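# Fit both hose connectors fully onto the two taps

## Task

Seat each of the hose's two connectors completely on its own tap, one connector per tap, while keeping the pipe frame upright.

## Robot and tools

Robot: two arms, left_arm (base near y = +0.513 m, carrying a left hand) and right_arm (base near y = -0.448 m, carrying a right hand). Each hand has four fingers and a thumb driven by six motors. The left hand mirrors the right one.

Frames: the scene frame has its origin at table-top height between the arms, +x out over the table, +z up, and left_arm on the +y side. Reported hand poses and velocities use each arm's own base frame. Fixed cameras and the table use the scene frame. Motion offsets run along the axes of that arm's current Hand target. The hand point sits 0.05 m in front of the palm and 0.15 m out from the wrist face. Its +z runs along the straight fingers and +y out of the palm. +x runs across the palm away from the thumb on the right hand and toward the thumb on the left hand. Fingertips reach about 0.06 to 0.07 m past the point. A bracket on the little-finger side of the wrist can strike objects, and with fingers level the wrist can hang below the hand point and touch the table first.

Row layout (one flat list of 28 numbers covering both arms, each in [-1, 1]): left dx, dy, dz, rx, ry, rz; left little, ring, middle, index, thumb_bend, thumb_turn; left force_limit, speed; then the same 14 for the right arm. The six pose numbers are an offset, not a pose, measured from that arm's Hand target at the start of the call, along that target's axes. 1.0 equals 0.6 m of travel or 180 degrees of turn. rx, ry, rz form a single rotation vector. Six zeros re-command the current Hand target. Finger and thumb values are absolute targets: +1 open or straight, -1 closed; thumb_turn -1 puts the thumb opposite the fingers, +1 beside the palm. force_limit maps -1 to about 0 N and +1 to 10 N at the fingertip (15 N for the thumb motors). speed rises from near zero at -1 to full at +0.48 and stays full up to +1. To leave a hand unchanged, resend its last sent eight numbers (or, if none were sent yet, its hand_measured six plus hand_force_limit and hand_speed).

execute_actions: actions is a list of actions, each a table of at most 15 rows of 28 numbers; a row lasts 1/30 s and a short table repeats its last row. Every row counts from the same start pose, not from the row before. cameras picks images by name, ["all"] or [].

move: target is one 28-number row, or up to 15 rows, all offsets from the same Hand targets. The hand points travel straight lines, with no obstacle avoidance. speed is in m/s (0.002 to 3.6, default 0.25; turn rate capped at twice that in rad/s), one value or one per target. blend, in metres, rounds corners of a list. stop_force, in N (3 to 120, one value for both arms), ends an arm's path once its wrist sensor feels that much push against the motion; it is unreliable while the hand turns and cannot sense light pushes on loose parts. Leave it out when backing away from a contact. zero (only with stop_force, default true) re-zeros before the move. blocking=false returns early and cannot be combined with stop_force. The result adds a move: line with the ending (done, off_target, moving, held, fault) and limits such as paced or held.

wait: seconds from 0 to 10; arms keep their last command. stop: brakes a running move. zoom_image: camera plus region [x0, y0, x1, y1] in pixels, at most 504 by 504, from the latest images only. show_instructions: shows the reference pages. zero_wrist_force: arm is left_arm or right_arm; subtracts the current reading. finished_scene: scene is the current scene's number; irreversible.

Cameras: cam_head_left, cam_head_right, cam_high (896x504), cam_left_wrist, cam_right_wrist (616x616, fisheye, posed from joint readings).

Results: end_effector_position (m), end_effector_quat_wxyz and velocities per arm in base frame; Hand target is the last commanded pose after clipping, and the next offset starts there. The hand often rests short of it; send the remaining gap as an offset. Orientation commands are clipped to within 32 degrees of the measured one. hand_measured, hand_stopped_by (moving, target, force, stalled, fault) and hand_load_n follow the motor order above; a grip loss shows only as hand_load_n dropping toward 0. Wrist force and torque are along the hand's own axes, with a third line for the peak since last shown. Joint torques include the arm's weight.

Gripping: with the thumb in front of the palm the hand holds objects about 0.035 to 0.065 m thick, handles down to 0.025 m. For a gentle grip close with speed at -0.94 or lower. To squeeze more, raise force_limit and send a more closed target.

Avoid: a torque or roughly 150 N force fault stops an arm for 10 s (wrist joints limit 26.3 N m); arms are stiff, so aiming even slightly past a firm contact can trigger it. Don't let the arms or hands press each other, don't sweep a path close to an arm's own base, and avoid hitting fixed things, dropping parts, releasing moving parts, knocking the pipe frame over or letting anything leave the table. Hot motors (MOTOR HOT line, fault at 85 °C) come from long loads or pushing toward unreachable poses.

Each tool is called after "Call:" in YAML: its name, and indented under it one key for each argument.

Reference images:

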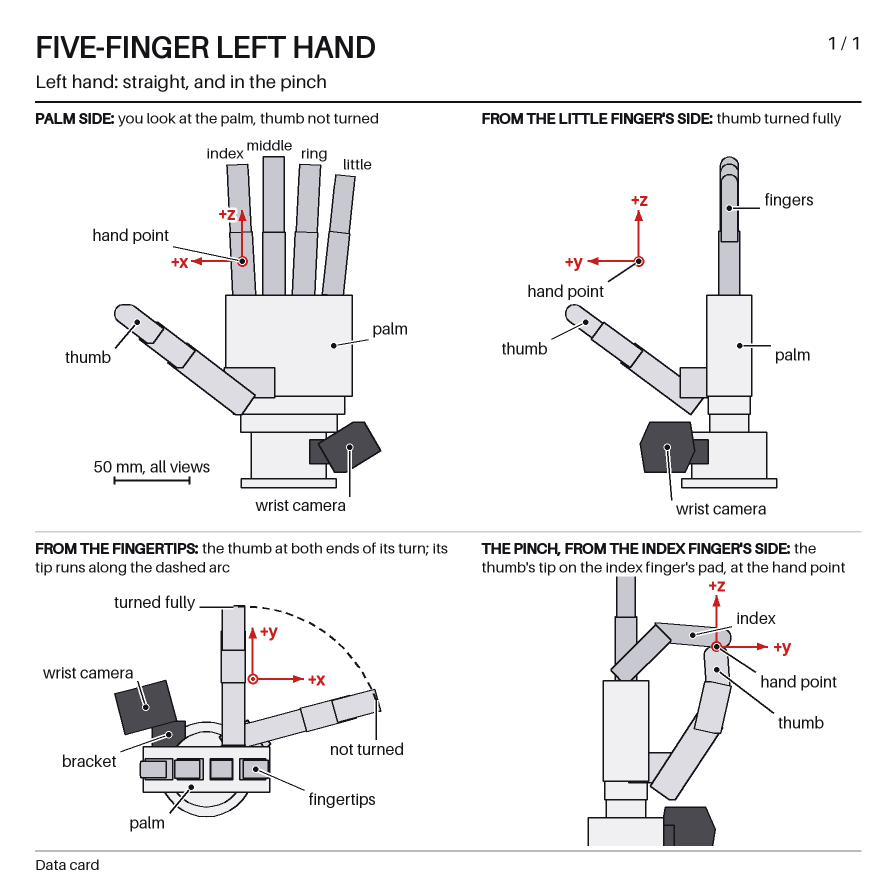

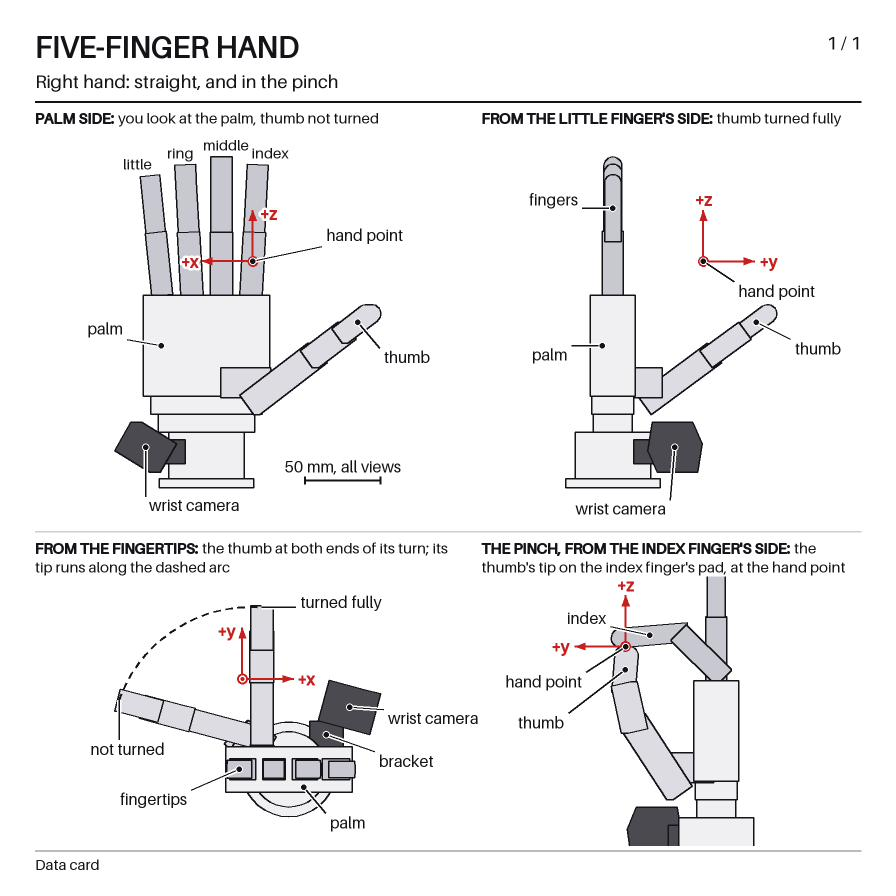

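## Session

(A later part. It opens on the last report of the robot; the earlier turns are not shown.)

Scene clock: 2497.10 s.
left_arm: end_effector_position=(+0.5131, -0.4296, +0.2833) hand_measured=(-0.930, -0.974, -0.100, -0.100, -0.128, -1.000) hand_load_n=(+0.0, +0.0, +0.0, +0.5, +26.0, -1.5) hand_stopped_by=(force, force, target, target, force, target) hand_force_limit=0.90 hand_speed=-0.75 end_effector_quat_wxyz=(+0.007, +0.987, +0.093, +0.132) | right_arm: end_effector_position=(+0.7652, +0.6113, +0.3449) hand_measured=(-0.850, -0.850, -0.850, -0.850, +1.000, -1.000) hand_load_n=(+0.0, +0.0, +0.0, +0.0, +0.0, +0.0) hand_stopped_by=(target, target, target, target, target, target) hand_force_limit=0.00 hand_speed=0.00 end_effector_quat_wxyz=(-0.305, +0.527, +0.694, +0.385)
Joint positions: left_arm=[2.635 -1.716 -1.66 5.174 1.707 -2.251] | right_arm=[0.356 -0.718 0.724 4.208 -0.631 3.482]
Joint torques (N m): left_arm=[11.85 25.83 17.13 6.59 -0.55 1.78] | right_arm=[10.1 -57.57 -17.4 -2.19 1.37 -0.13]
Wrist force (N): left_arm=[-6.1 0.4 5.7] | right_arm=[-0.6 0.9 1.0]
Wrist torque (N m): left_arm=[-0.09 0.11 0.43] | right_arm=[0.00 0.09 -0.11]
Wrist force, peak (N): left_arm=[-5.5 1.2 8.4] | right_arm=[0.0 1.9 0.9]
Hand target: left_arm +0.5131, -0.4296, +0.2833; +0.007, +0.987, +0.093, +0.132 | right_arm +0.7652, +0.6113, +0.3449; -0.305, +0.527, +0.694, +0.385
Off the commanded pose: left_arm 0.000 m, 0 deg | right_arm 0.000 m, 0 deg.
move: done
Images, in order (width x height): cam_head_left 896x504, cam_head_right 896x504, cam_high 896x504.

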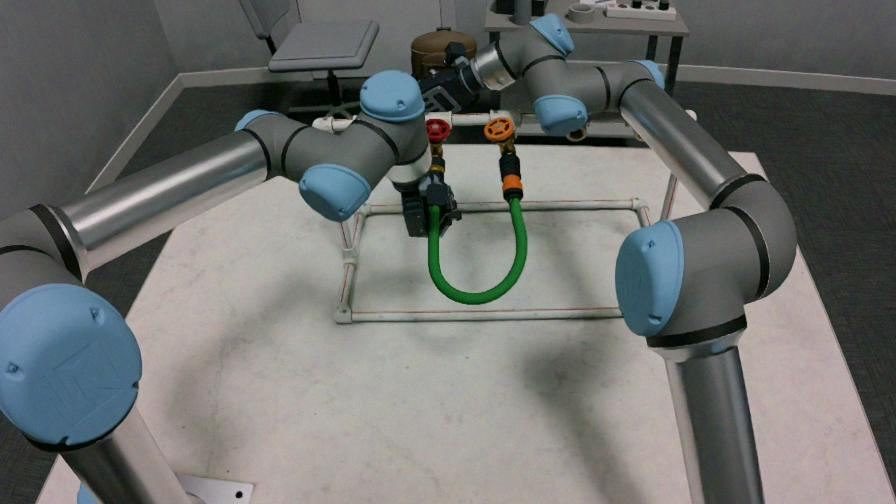

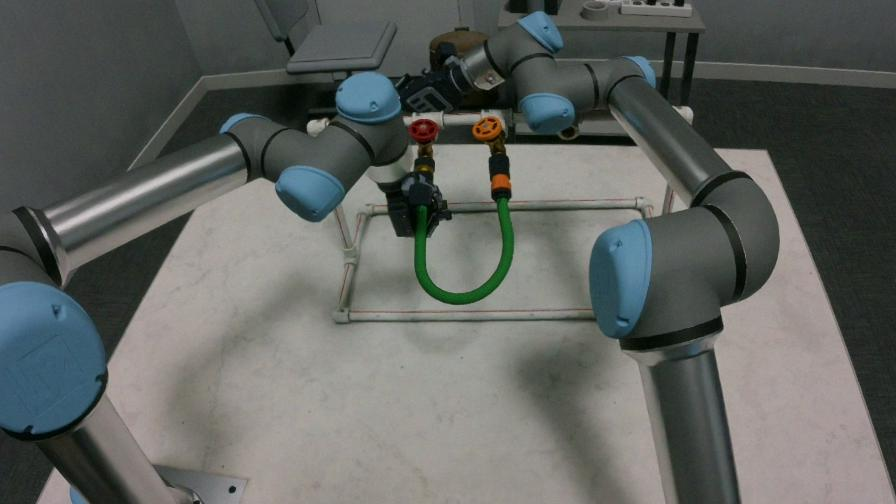

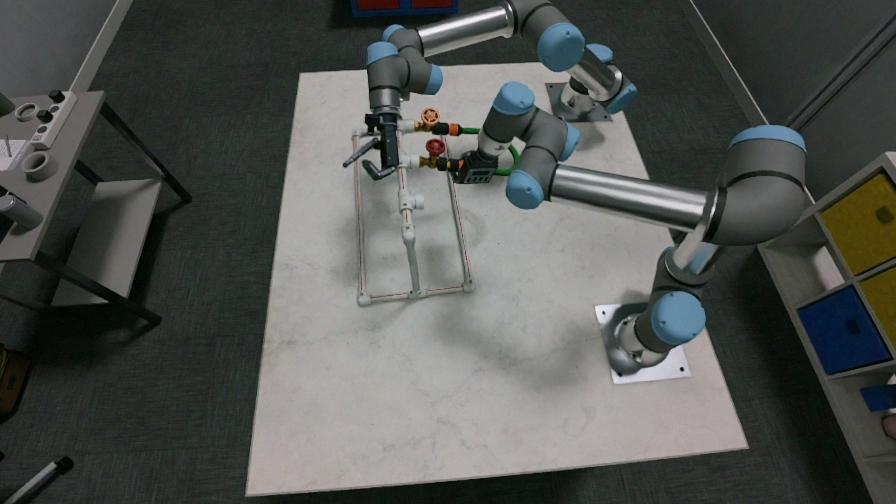

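Call:
move:
  target: [0.0132, 0.0017, 0.0003, 0, 0, 0, -1, -1, -0.1, -0.1, -0.95, -1, 0.9, -0.75, 0,0,0,0,0,0,-0.85,-0.85,-0.85,-0.85,1,-1,0,0]
  speed: 0.01
  stop_force: 35
  cameras: ["cam_head_left", "cam_head_right", "cam_high"]

Call:
zoom_image:
  camera: "cam_head_left"
  region: [415, 145, 465, 215]

Call:
zoom_image:
  camera: "cam_high"
  region: [425, 140, 485, 185]

Scene clock: 2507.47 s.
left_arm: end_effector_position=(+0.5209, -0.4291, +0.2852) hand_measured=(-0.930, -0.974, -0.100, -0.100, -0.128, -1.000) hand_load_n=(+0.0, +0.0, +0.0, +0.5, +27.0, -4.0) hand_stopped_by=(force, force, target, target, force, target) hand_force_limit=0.90 hand_speed=-0.75 end_effector_quat_wxyz=(+0.007, +0.987, +0.093, +0.132) | right_arm: end_effector_position=(+0.7652, +0.6113, +0.3449) hand_measured=(-0.850, -0.850, -0.850, -0.850, +1.000, -1.000) hand_load_n=(+0.0, +0.0, +0.0, +0.0, +0.0, +0.5) hand_stopped_by=(target, target, target, target, target, target) hand_force_limit=0.00 hand_speed=0.00 end_effector_quat_wxyz=(-0.305, +0.527, +0.694, +0.385)
Joint positions: left_arm=[2.642 -1.728 -1.641 5.168 1.705 -2.243] | right_arm=[0.356 -0.718 0.724 4.208 -0.631 3.482]
Joint torques (N m): left_arm=[19.27 27.17 40.08 4.43 1.18 1.39] | right_arm=[12.08 -56.92 -17.14 -2.25 1.2 -0.1]
Wrist force (N): left_arm=[-19.1 0.7 5.0] | right_arm=[-1.0 16.7 3.6]
Wrist torque (N m): left_arm=[-0.05 0.61 0.03] | right_arm=[0.55 0.06 0.23]
Wrist force, peak (N): left_arm=[-27.8 -0.6 4.3] | right_arm=[-2.1 26.3 3.6]
Hand target: left_arm +0.5209, -0.4291, +0.2852; +0.007, +0.987, +0.093, +0.132 | right_arm +0.7652, +0.6113, +0.3449; -0.305, +0.527, +0.694, +0.385
Off the commanded pose: left_arm 0.000 m, 0 deg | right_arm 0.000 m, 0 deg.
move: done
Images, in order (width x height): cam_head_left 896x504, cam_head_right 896x504, cam_high 896x504.

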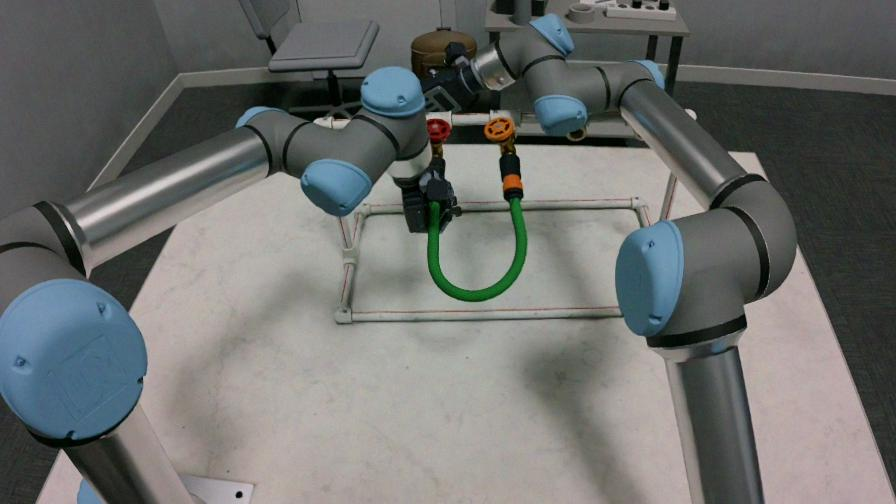

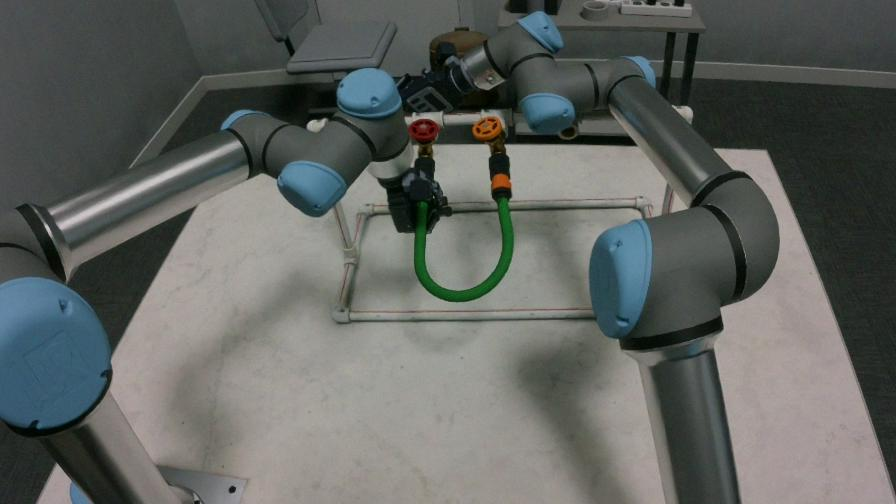

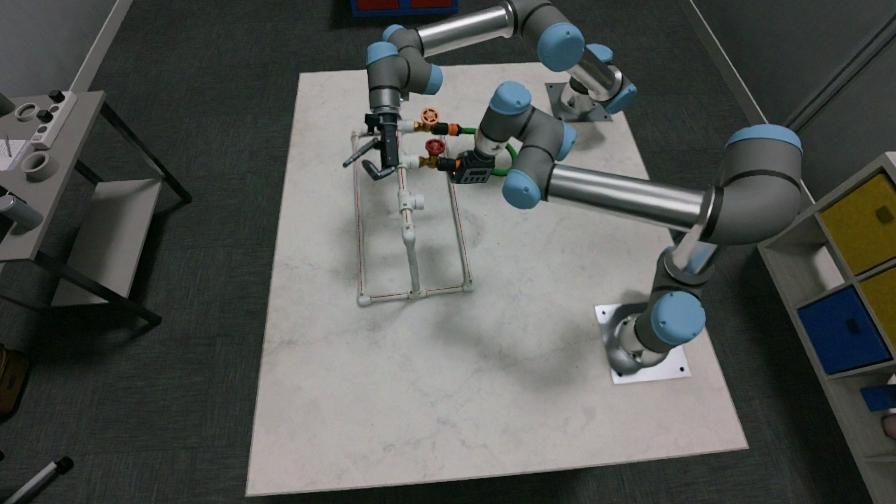

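Scaled by 7.200 from the camera's 896x504 image, which has a finer 1280x720 frame.

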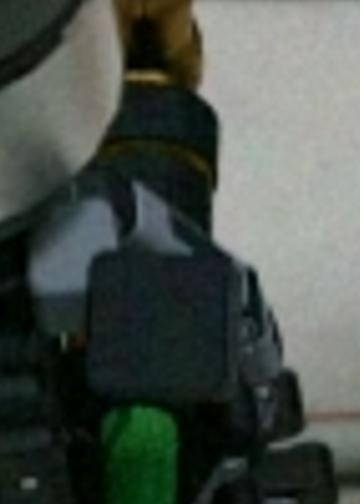

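Scaled by 8.400 from the camera's 896x504 image, which has a finer 1280x720 frame.

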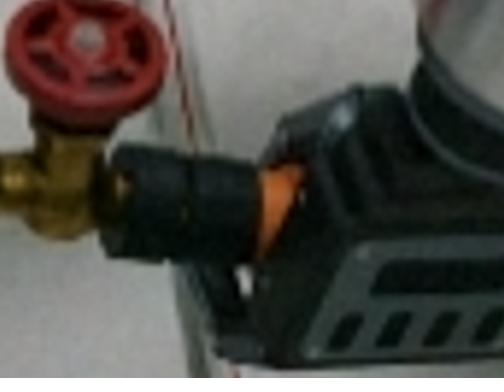

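Call:
move:
  target: [0.0066, 0.0009, 0.0, 0, 0, 0, -1, -1, -0.1, -0.1, -0.95, -1, 0.9, -0.75, 0,0,0,0,0,0,-0.85,-0.85,-0.85,-0.85,1,-1,0,0]
  speed: 0.01
  stop_force: 28
  cameras: ["cam_head_left", "cam_head_right", "cam_high"]

Call:
zoom_image:
  camera: "cam_head_left"
  region: [415, 145, 465, 215]

Call:
zoom_image:
  camera: "cam_high"
  region: [425, 140, 485, 185]

Scene clock: 2513.07 s.
left_arm: end_effector_position=(+0.5247, -0.4289, +0.2862) hand_measured=(-0.930, -0.974, -0.100, -0.100, -0.128, -1.000) hand_load_n=(+0.0, -0.5, +0.0, +0.0, +29.0, -7.5) hand_stopped_by=(force, force, target, target, force, target) hand_force_limit=0.90 hand_speed=-0.75 end_effector_quat_wxyz=(+0.007, +0.987, +0.093, +0.132) | right_arm: end_effector_position=(+0.7652, +0.6113, +0.3449) hand_measured=(-0.850, -0.850, -0.850, -0.850, +1.000, -1.000) hand_load_n=(+0.0, +0.0, +0.0, +0.0, -0.5, +0.0) hand_stopped_by=(target, target, target, target, target, target) hand_force_limit=0.00 hand_speed=0.00 end_effector_quat_wxyz=(-0.305, +0.527, +0.694, +0.385)
Joint positions: left_arm=[2.646 -1.734 -1.632 5.165 1.704 -2.239] | right_arm=[0.356 -0.718 0.724 4.208 -0.631 3.482]
Joint torques (N m): left_arm=[28.71 27.65 46.22 8.67 6.32 0.53] | right_arm=[15.07 -56.84 -17.95 -0.77 2.57 -0.05]
Wrist force (N): left_arm=[-39.4 0.2 4.0] | right_arm=[-2.1 38.1 4.6]
Wrist torque (N m): left_arm=[0.00 1.30 -0.43] | right_arm=[1.22 0.06 0.61]
Wrist force, peak (N): left_arm=[-39.4 0.2 4.3] | right_arm=[-2.3 38.2 4.6]
Hand target: left_arm +0.5247, -0.4289, +0.2862; +0.007, +0.987, +0.093, +0.132 | right_arm +0.7652, +0.6113, +0.3449; -0.305, +0.527, +0.694, +0.385
Off the commanded pose: left_arm 0.000 m, 0 deg | right_arm 0.000 m, 0 deg.
move: done
Images, in order (width x height): cam_head_left 896x504, cam_head_right 896x504, cam_high 896x504.

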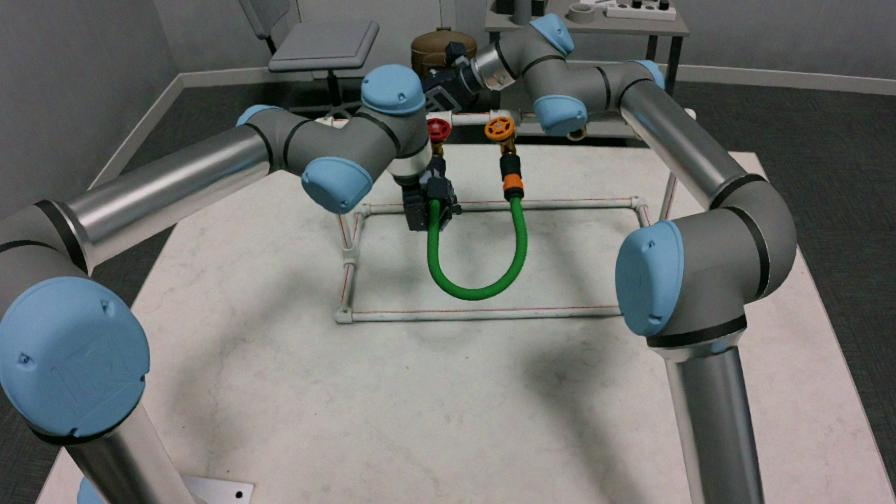

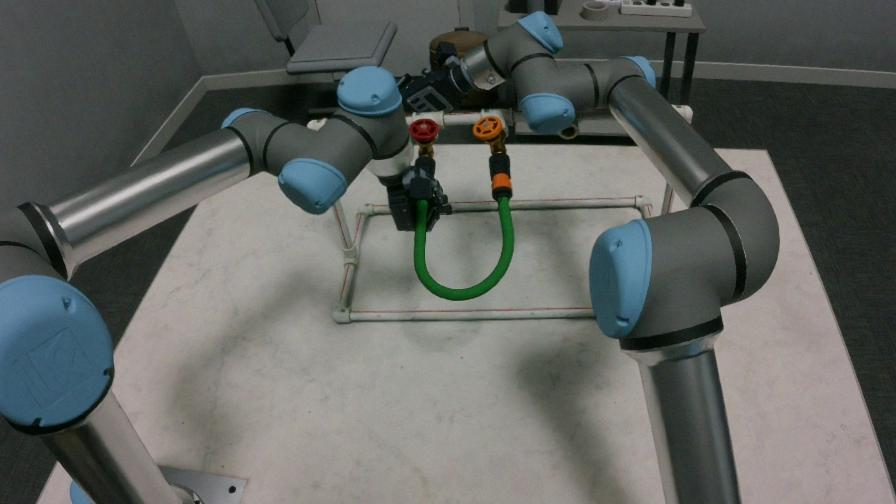

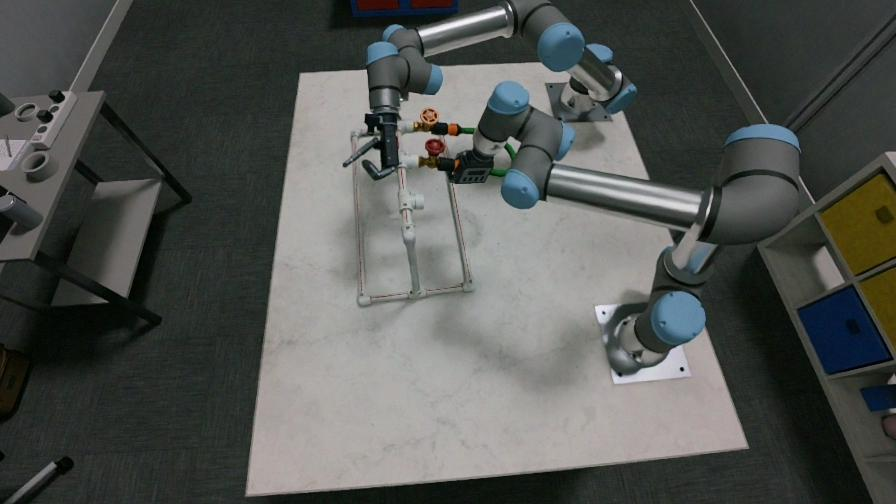

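Scaled by 7.200 from the camera's 896x504 image, which has a finer 1280x720 frame.

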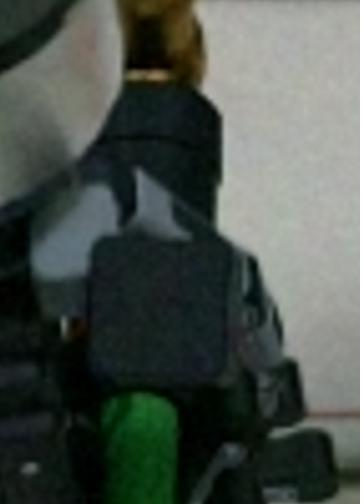

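Scaled by 8.400 from the camera's 896x504 image, which has a finer 1280x720 frame.

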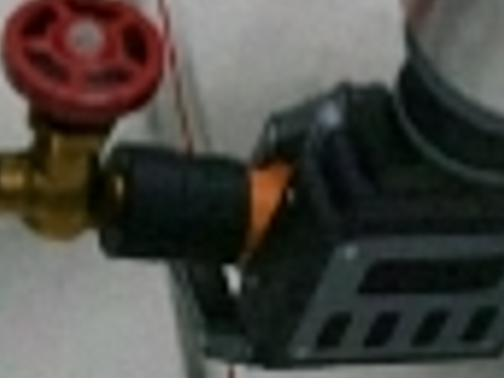

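Call:
move:
  target: [-0.0083, -0.0011, 0.0, 0, 0, 0, -1, -1, -0.1, -0.1, -0.95, -1, 0.9, -0.75, 0,0,0,0,0,0,-0.85,-0.85,-0.85,-0.85,1,-1,0,0]
  speed: 0.02

Scene clock: 2516.30 s.
left_arm: end_effector_position=(+0.5200, -0.4292, +0.2850) hand_measured=(-0.930, -0.974, -0.100, -0.100, -0.128, -1.000) hand_load_n=(+0.0, +0.5, +0.0, +0.5, +25.0, -0.5) hand_stopped_by=(force, force, target, target, force, target) hand_force_limit=0.90 hand_speed=-0.75 end_effector_quat_wxyz=(+0.007, +0.987, +0.093, +0.132) | right_arm: end_effector_position=(+0.7652, +0.6113, +0.3449) hand_measured=(-0.850, -0.850, -0.850, -0.850, +1.000, -1.000) hand_load_n=(+0.0, +0.0, +0.0, +0.0, +0.0, +0.0) hand_stopped_by=(target, target, target, target, target, target) hand_force_limit=0.00 hand_speed=0.00 end_effector_quat_wxyz=(-0.305, +0.527, +0.694, +0.385)
Joint positions: left_arm=[2.642 -1.726 -1.643 5.169 1.705 -2.244] | right_arm=[0.356 -0.718 0.724 4.208 -0.631 3.482]
Joint torques (N m): left_arm=[-10.96 40.65 8.68 3.74 1.51 -3.59] | right_arm=[7.51 -56.25 -17.11 -4.29 -0.56 -0.27]
Wrist force (N): left_arm=[3.4 -0.3 -3.8] | right_arm=[-0.4 -1.4 0.7]
Wrist torque (N m): left_arm=[0.14 -0.29 0.78] | right_arm=[-0.09 0.09 -0.16]
Wrist force, peak (N): left_arm=[-39.5 0.2 4.3] | right_arm=[-2.4 38.2 4.5]
Hand target: left_arm +0.5199, -0.4292, +0.2849; +0.007, +0.987, +0.093, +0.132 | right_arm +0.7652, +0.6113, +0.3449; -0.305, +0.527, +0.694, +0.385
Off the commanded pose: left_arm 0.000 m, 0 deg | right_arm 0.000 m, 0 deg.
move: done

Open the thumb, then the fingers.

Call:
move:
  target: [0, 0, 0, 0, 0, 0, -1, -1, -0.1, -0.1, 0.8, -1, 0.9, -0.4, 0,0,0,0,0,0,-0.85,-0.85,-0.85,-0.85,1,-1,0,0]
  speed: 0.02

Call:
move:
  target: [0, 0, 0, 0, 0, 0, 1, 1, 1, 1, 0.9, -1, 0.9, -0.2, 0,0,0,0,0,0,-0.85,-0.85,-0.85,-0.85,1,-1,0,0]
  speed: 0.02
  cameras: ["cam_head_left", "cam_head_right", "cam_high", "cam_left_wrist"]

Call:
zoom_image:
  camera: "cam_high"
  region: [360, 90, 520, 210]

Scene clock: 2521.67 s.
left_arm: end_effector_position=(+0.5199, -0.4292, +0.2849) hand_measured=(-0.930, -0.974, -0.100, -0.100, +0.800, -1.000) hand_load_n=(+0.0, +0.5, +0.0, +0.0, +0.0, +0.0) hand_stopped_by=(force, force, target, target, target, target) hand_force_limit=0.90 hand_speed=-0.40 end_effector_quat_wxyz=(+0.007, +0.987, +0.093, +0.132) | right_arm: end_effector_position=(+0.7652, +0.6113, +0.3449) hand_measured=(-0.850, -0.850, -0.850, -0.850, +1.000, -1.000) hand_load_n=(+0.0, +0.0, +0.0, +0.0, +0.0, +0.0) hand_stopped_by=(target, target, target, target, target, target) hand_force_limit=0.00 hand_speed=0.00 end_effector_quat_wxyz=(-0.305, +0.527, +0.694, +0.385)
Joint positions: left_arm=[2.641 -1.726 -1.644 5.169 1.705 -2.244] | right_arm=[0.356 -0.718 0.724 4.208 -0.631 3.482]
Joint torques (N m): left_arm=[-4.68 32.53 33.18 2.91 -0.54 -0.15] | right_arm=[-9.43 -55.72 -19.08 -4.64 -1.08 -0.58]
Wrist force (N): left_arm=[-2.5 -2.8 -0.8] | right_arm=[-0.3 -1.2 0.6]
Wrist torque (N m): left_arm=[-0.12 0.03 0.03] | right_arm=[-0.06 0.08 -0.15]
Wrist force, peak (N): left_arm=[4.4 -0.9 -5.5] | right_arm=[-0.3 -1.6 0.7]
Hand target: left_arm +0.5199, -0.4292, +0.2849; +0.007, +0.987, +0.093, +0.132 | right_arm +0.7652, +0.6113, +0.3449; -0.305, +0.527, +0.694, +0.385
Off the commanded pose: left_arm 0.000 m, 0 deg | right_arm 0.000 m, 0 deg.
move: done

Scene clock: 2522.87 s.
left_arm: end_effector_position=(+0.5199, -0.4292, +0.2850) hand_measured=(+1.000, +1.000, +1.000, +1.000, +0.900, -1.000) hand_load_n=(+0.0, +0.0, +0.0, +0.0, +0.0, +0.0) hand_stopped_by=(target, target, target, target, target, target) hand_force_limit=0.90 hand_speed=-0.20 end_effector_quat_wxyz=(+0.007, +0.987, +0.093, +0.132) | right_arm: end_effector_position=(+0.7652, +0.6113, +0.3449) hand_measured=(-0.850, -0.850, -0.850, -0.850, +1.000, -1.000) hand_load_n=(+0.0, +0.0, +0.0, +0.0, -0.5, +0.0) hand_stopped_by=(target, target, target, target, target, target) hand_force_limit=0.00 hand_speed=0.00 end_effector_quat_wxyz=(-0.305, +0.527, +0.694, +0.385)
Joint positions: left_arm=[2.641 -1.726 -1.644 5.169 1.705 -2.244] | right_arm=[0.356 -0.718 0.724 4.208 -0.631 3.482]
Joint torques (N m): left_arm=[2.21 30.29 23.43 3.02 -1.21 2.27] | right_arm=[-9.77 -55.66 -18.32 -4.87 -1.05 -0.57]
Wrist force (N): left_arm=[-1.3 -3.8 -1.3] | right_arm=[-0.3 -1.2 0.5]
Wrist torque (N m): left_arm=[-0.18 -0.06 0.07] | right_arm=[-0.06 0.08 -0.15]
Wrist force, peak (N): left_arm=[-1.4 -3.8 -1.4] | right_arm=[-0.6 -1.5 0.8]
Hand target: left_arm +0.5199, -0.4292, +0.2849; +0.007, +0.987, +0.093, +0.132 | right_arm +0.7652, +0.6113, +0.3449; -0.305, +0.527, +0.694, +0.385
Off the commanded pose: left_arm 0.000 m, 0 deg | right_arm 0.000 m, 0 deg.
move: done
camera_calibration:
cam_left_wrist: T_world_to_cam=[[0.0393472, 0.999175, 0.010039, 0.39923], [0.684018, -0.0342575, 0.72866, -0.576799], [0.728403, -0.0218039, -0.684802, -0.0823546], [0, 0, 0, 1]] pos_world=[0.43882, -0.420456, 0.359886]
Images, in order (width x height): cam_head_left 896x504, cam_head_right 896x504, cam_high 896x504, cam_left_wrist 616x616.

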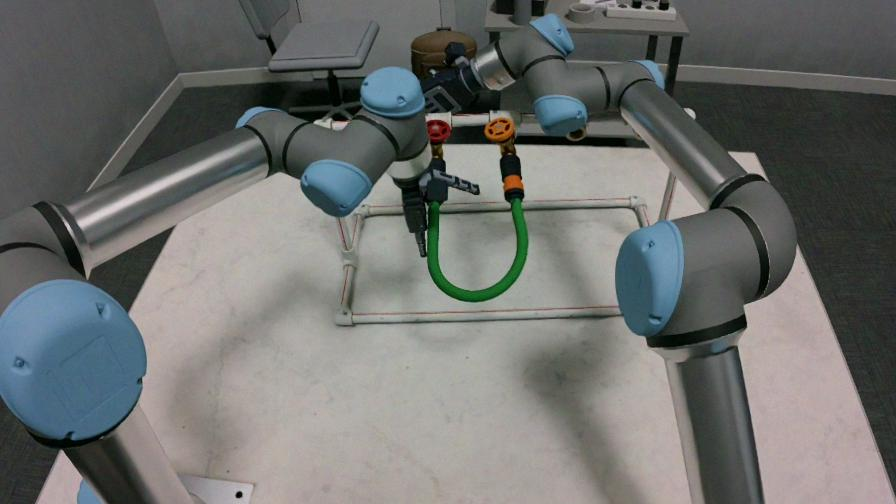

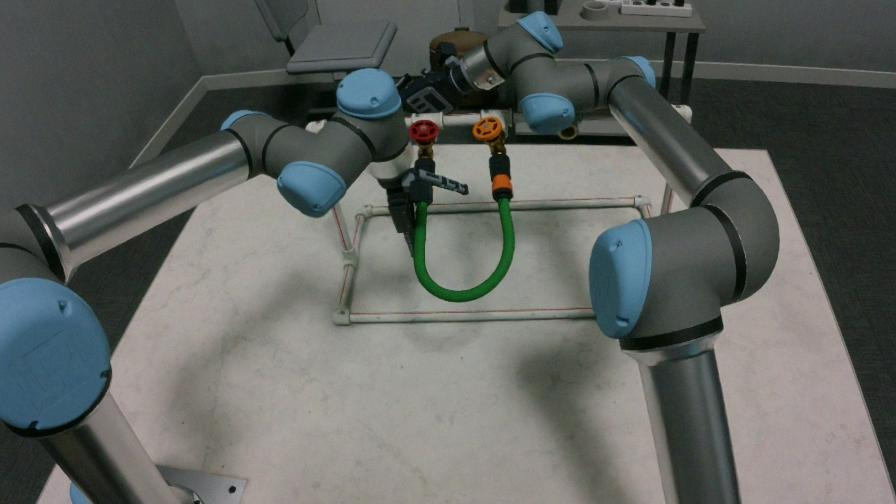

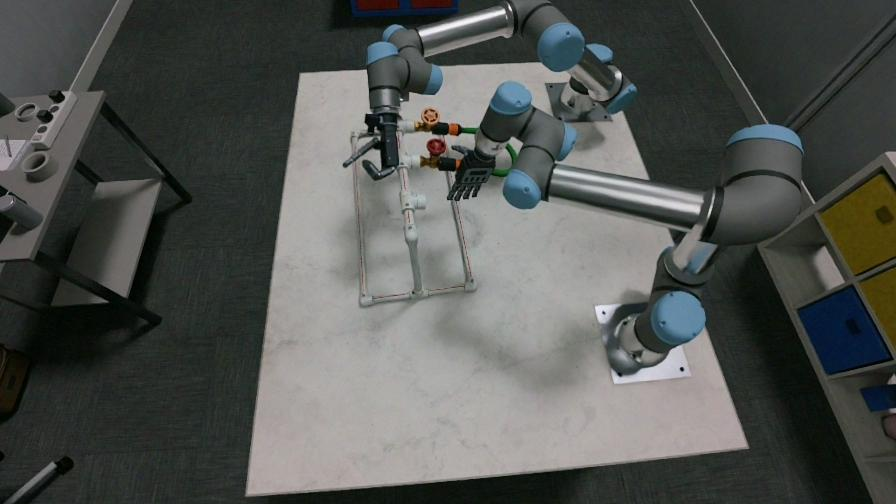

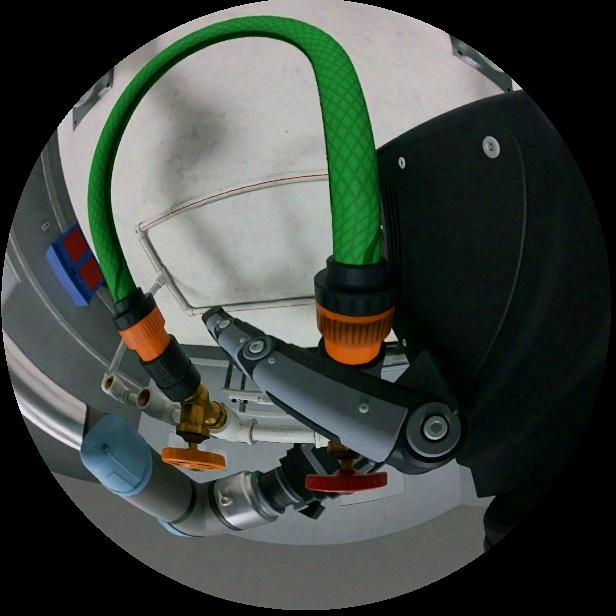

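Scaled by 3.150 from the camera's 896x504 image, which has a finer 1280x720 frame.

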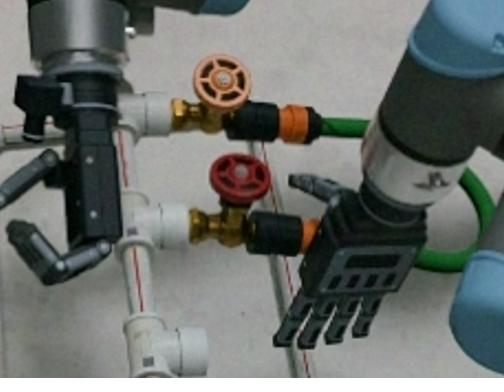

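Call:
move:
  target:
    - [0, -0.0133, 0, 0, 0, 0, 1, 1, 1, 1, 0.9, -1, 0.9, -0.2, 0,0,0,0,0,0,-0.85,-0.85,-0.85,-0.85,1,-1,0,0]
    - [0, -0.0133, -0.12, 0, 0, 0, 1, 1, 1, 1, 0.9, -1, 0.9, -0.2, 0,0,0,0,0,0,-0.85,-0.85,-0.85,-0.85,1,-1,0,0]
    - [-0.1, -0.15, -0.15, 0, 0, 0, 1, 1, 1, 1, 0.9, -1, 0.9, -0.2, 0,0,0,0,0,0,-0.85,-0.85,-0.85,-0.85,1,-1,0,0]
  speed: [0.03, 0.05, 0.12]
  blend: [0, 0.01, 0]
  cameras: ["cam_head_left", "cam_head_right", "cam_high"]

Call:
zoom_image:
  camera: "cam_high"
  region: [360, 90, 520, 210]

Call:
zoom_image:
  camera: "cam_head_left"
  region: [395, 110, 545, 230]

Scene clock: 2534.77 s.
left_arm: end_effector_position=(+0.4231, -0.3529, +0.3528) hand_measured=(+1.000, +1.000, +1.000, +1.000, +0.900, -1.000) hand_load_n=(+0.0, +0.0, +0.0, +0.0, +0.0, +0.0) hand_stopped_by=(target, target, target, target, target, target) hand_force_limit=0.90 hand_speed=-0.20 end_effector_quat_wxyz=(+0.007, +0.987, +0.093, +0.132) | right_arm: end_effector_position=(+0.7652, +0.6113, +0.3449) hand_measured=(-0.850, -0.850, -0.850, -0.850, +1.000, -1.000) hand_load_n=(+0.0, +0.0, +0.0, +0.0, +0.0, +0.5) hand_stopped_by=(target, target, target, target, target, target) hand_force_limit=0.00 hand_speed=0.00 end_effector_quat_wxyz=(-0.305, +0.527, +0.694, +0.385)
Joint positions: left_arm=[2.69 -1.403 -1.792 5 1.694 -2.196] | right_arm=[0.356 -0.718 0.724 4.208 -0.631 3.482]
Joint torques (N m): left_arm=[9.34 29.59 12.8 0.56 -1.43 2.8] | right_arm=[-9.25 -55.47 -19.48 -4.76 -1.07 -0.8]
Wrist force (N): left_arm=[-0.7 -0.5 -1.1] | right_arm=[-0.4 -1.3 0.7]
Wrist torque (N m): left_arm=[-0.07 -0.05 -0.11] | right_arm=[-0.08 0.10 -0.16]
Wrist force, peak (N): left_arm=[-1.5 -3.9 -1.3] | right_arm=[-0.5 -1.6 0.7]
Hand target: left_arm +0.4231, -0.3528, +0.3528; +0.007, +0.987, +0.093, +0.132 | right_arm +0.7652, +0.6113, +0.3449; -0.305, +0.527, +0.694, +0.385
Off the commanded pose: left_arm 0.000 m, 0 deg | right_arm 0.000 m, 0 deg.
move: done
Images, in order (width x height): cam_head_left 896x504, cam_head_right 896x504, cam_high 896x504.

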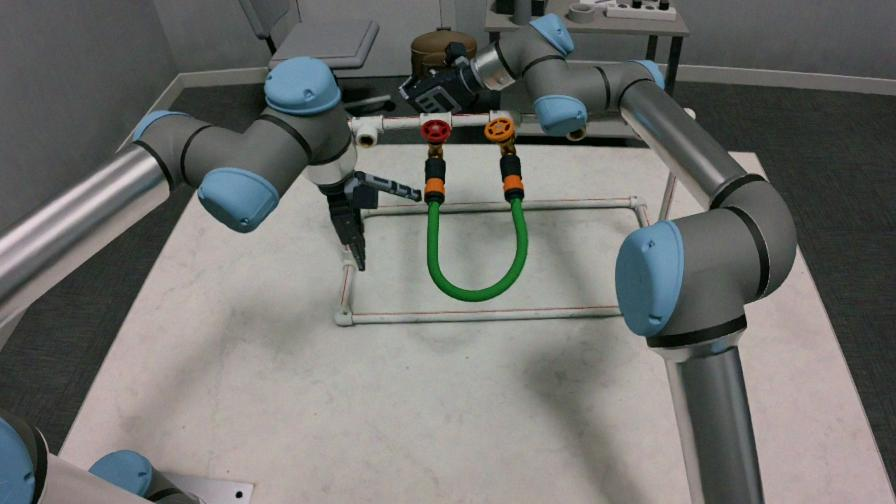

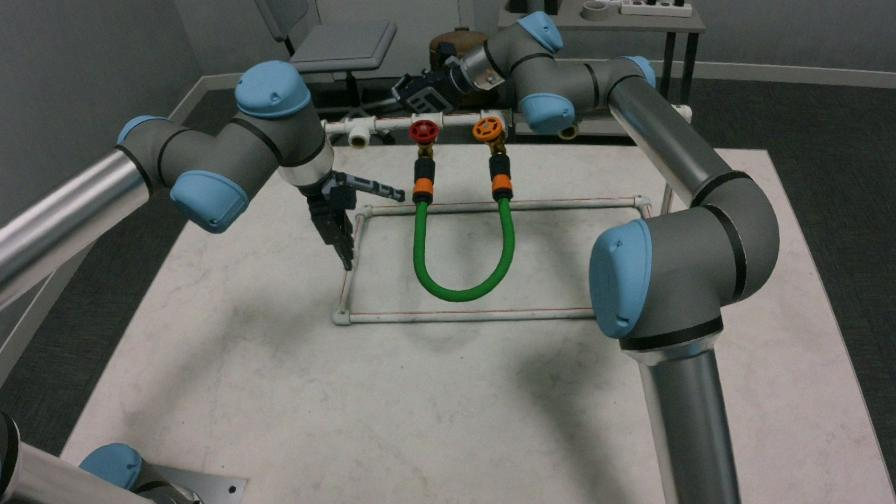

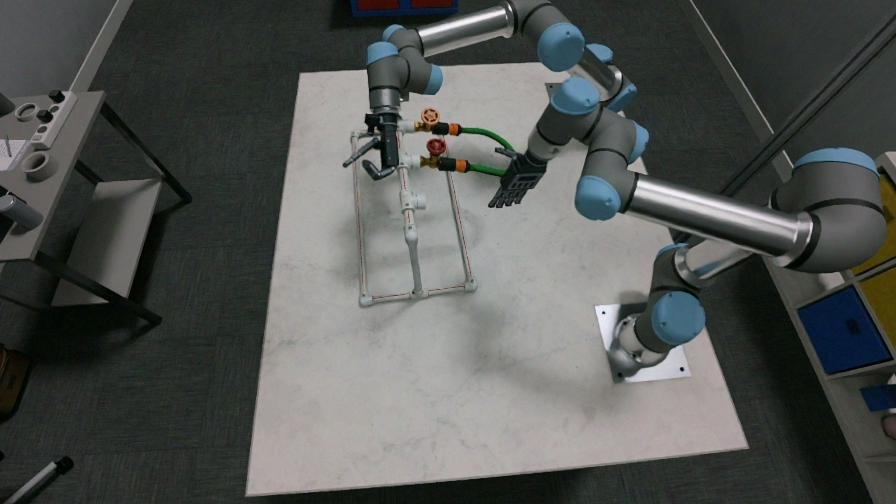

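Scaled by 3.150 from the camera's 896x504 image, which has a finer 1280x720 frame.

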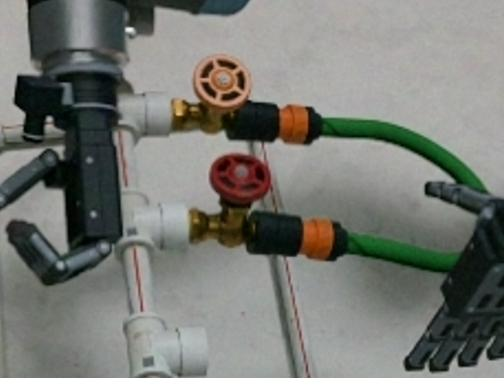

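Scaled by 3.360 from the camera's 896x504 image, which has a finer 1280x720 frame.

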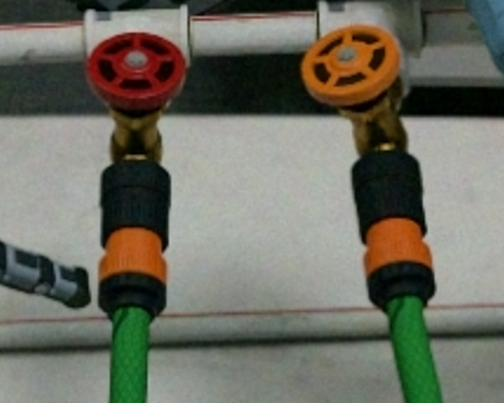

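Call:
move:
  target: [0, -0.05, 0, 0, 0, 0, 1, 1, 1, 1, 0.9, -1, 0.9, -0.2, -0.0126,0.0484,-0.0003,0,0,0,-0.85,-0.85,-0.85,-0.85,1,-1,0,0]
  speed: 0.05
  cameras: ["cam_head_left", "cam_high"]

Call:
zoom_image:
  camera: "cam_high"
  region: [340, 90, 500, 210]

Scene clock: 2542.17 s.
left_arm: end_effector_position=(+0.4176, -0.3234, +0.3516) hand_measured=(+1.000, +1.000, +1.000, +1.000, +0.900, -1.000) hand_load_n=(+0.0, +0.0, +0.0, +0.0, +0.0, +0.0) hand_stopped_by=(target, target, target, target, target, target) hand_force_limit=0.90 hand_speed=-0.20 end_effector_quat_wxyz=(+0.007, +0.987, +0.093, +0.132) | right_arm: end_effector_position=(+0.7952, +0.6117, +0.3449) hand_measured=(-0.850, -0.850, -0.850, -0.850, +1.000, -1.000) hand_load_n=(+0.0, +0.0, +0.0, +0.0, +0.0, +0.0) hand_stopped_by=(target, target, target, target, target, target) hand_force_limit=0.00 hand_speed=0.00 end_effector_quat_wxyz=(-0.305, +0.527, +0.694, +0.385)
Joint positions: left_arm=[2.751 -1.342 -1.844 4.998 1.68 -2.136] | right_arm=[0.344 -0.613 0.526 4.315 -0.625 3.464]
Joint torques (N m): left_arm=[9.68 26.88 12.76 0.6 -1.44 2.73] | right_arm=[-10.84 -52.44 -32.02 -0.36 3.33 -1.93]
Wrist force (N): left_arm=[-0.7 -0.6 -1.1] | right_arm=[-0.4 -1.1 0.8]
Wrist torque (N m): left_arm=[-0.07 -0.06 -0.11] | right_arm=[-0.04 0.08 -0.03]
Wrist force, peak (N): left_arm=[-0.9 -0.8 -1.2] | right_arm=[-0.3 -1.7 0.7]
Hand target: left_arm +0.4176, -0.3234, +0.3516; +0.007, +0.987, +0.093, +0.132 | right_arm +0.7952, +0.6117, +0.3449; -0.305, +0.527, +0.694, +0.385
Off the commanded pose: left_arm 0.000 m, 0 deg | right_arm 0.000 m, 0 deg.
move: done
Images, in order (width x height): cam_head_left 896x504, cam_high 896x504.

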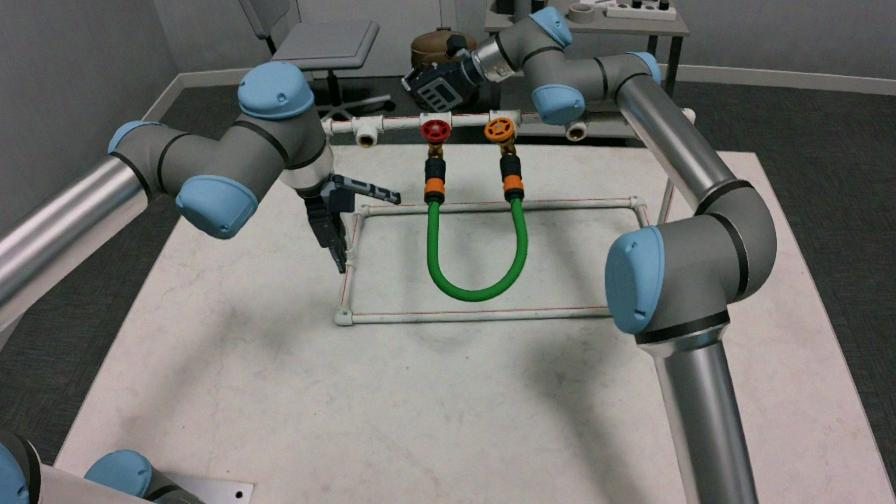

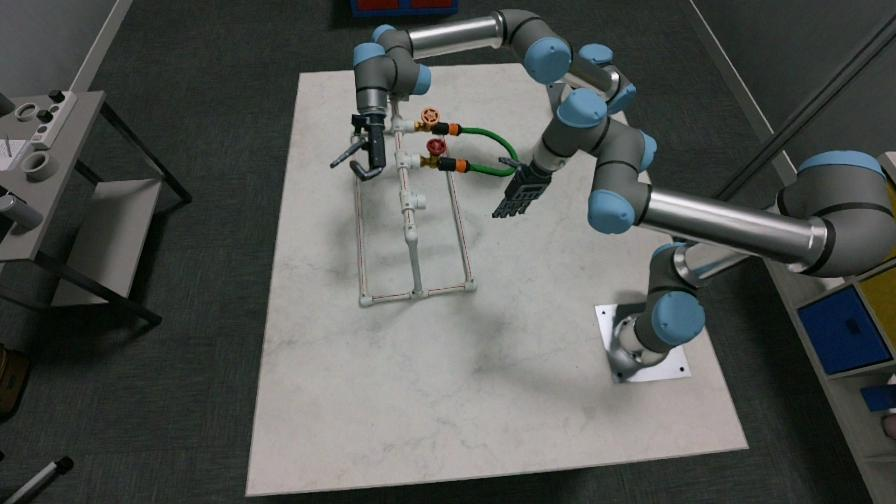

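Scaled by 3.150 from the camera's 896x504 image, which has a finer 1280x720 frame.

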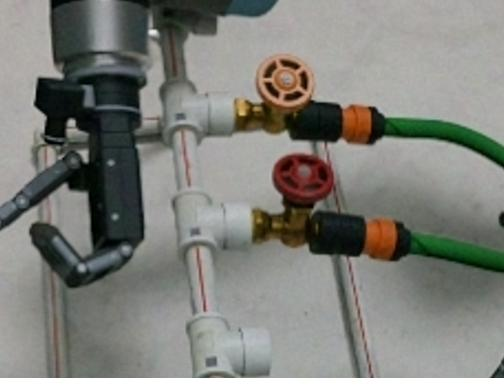

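Call:
finished_scene:
  scene: 1

The scene is finished: the task was done.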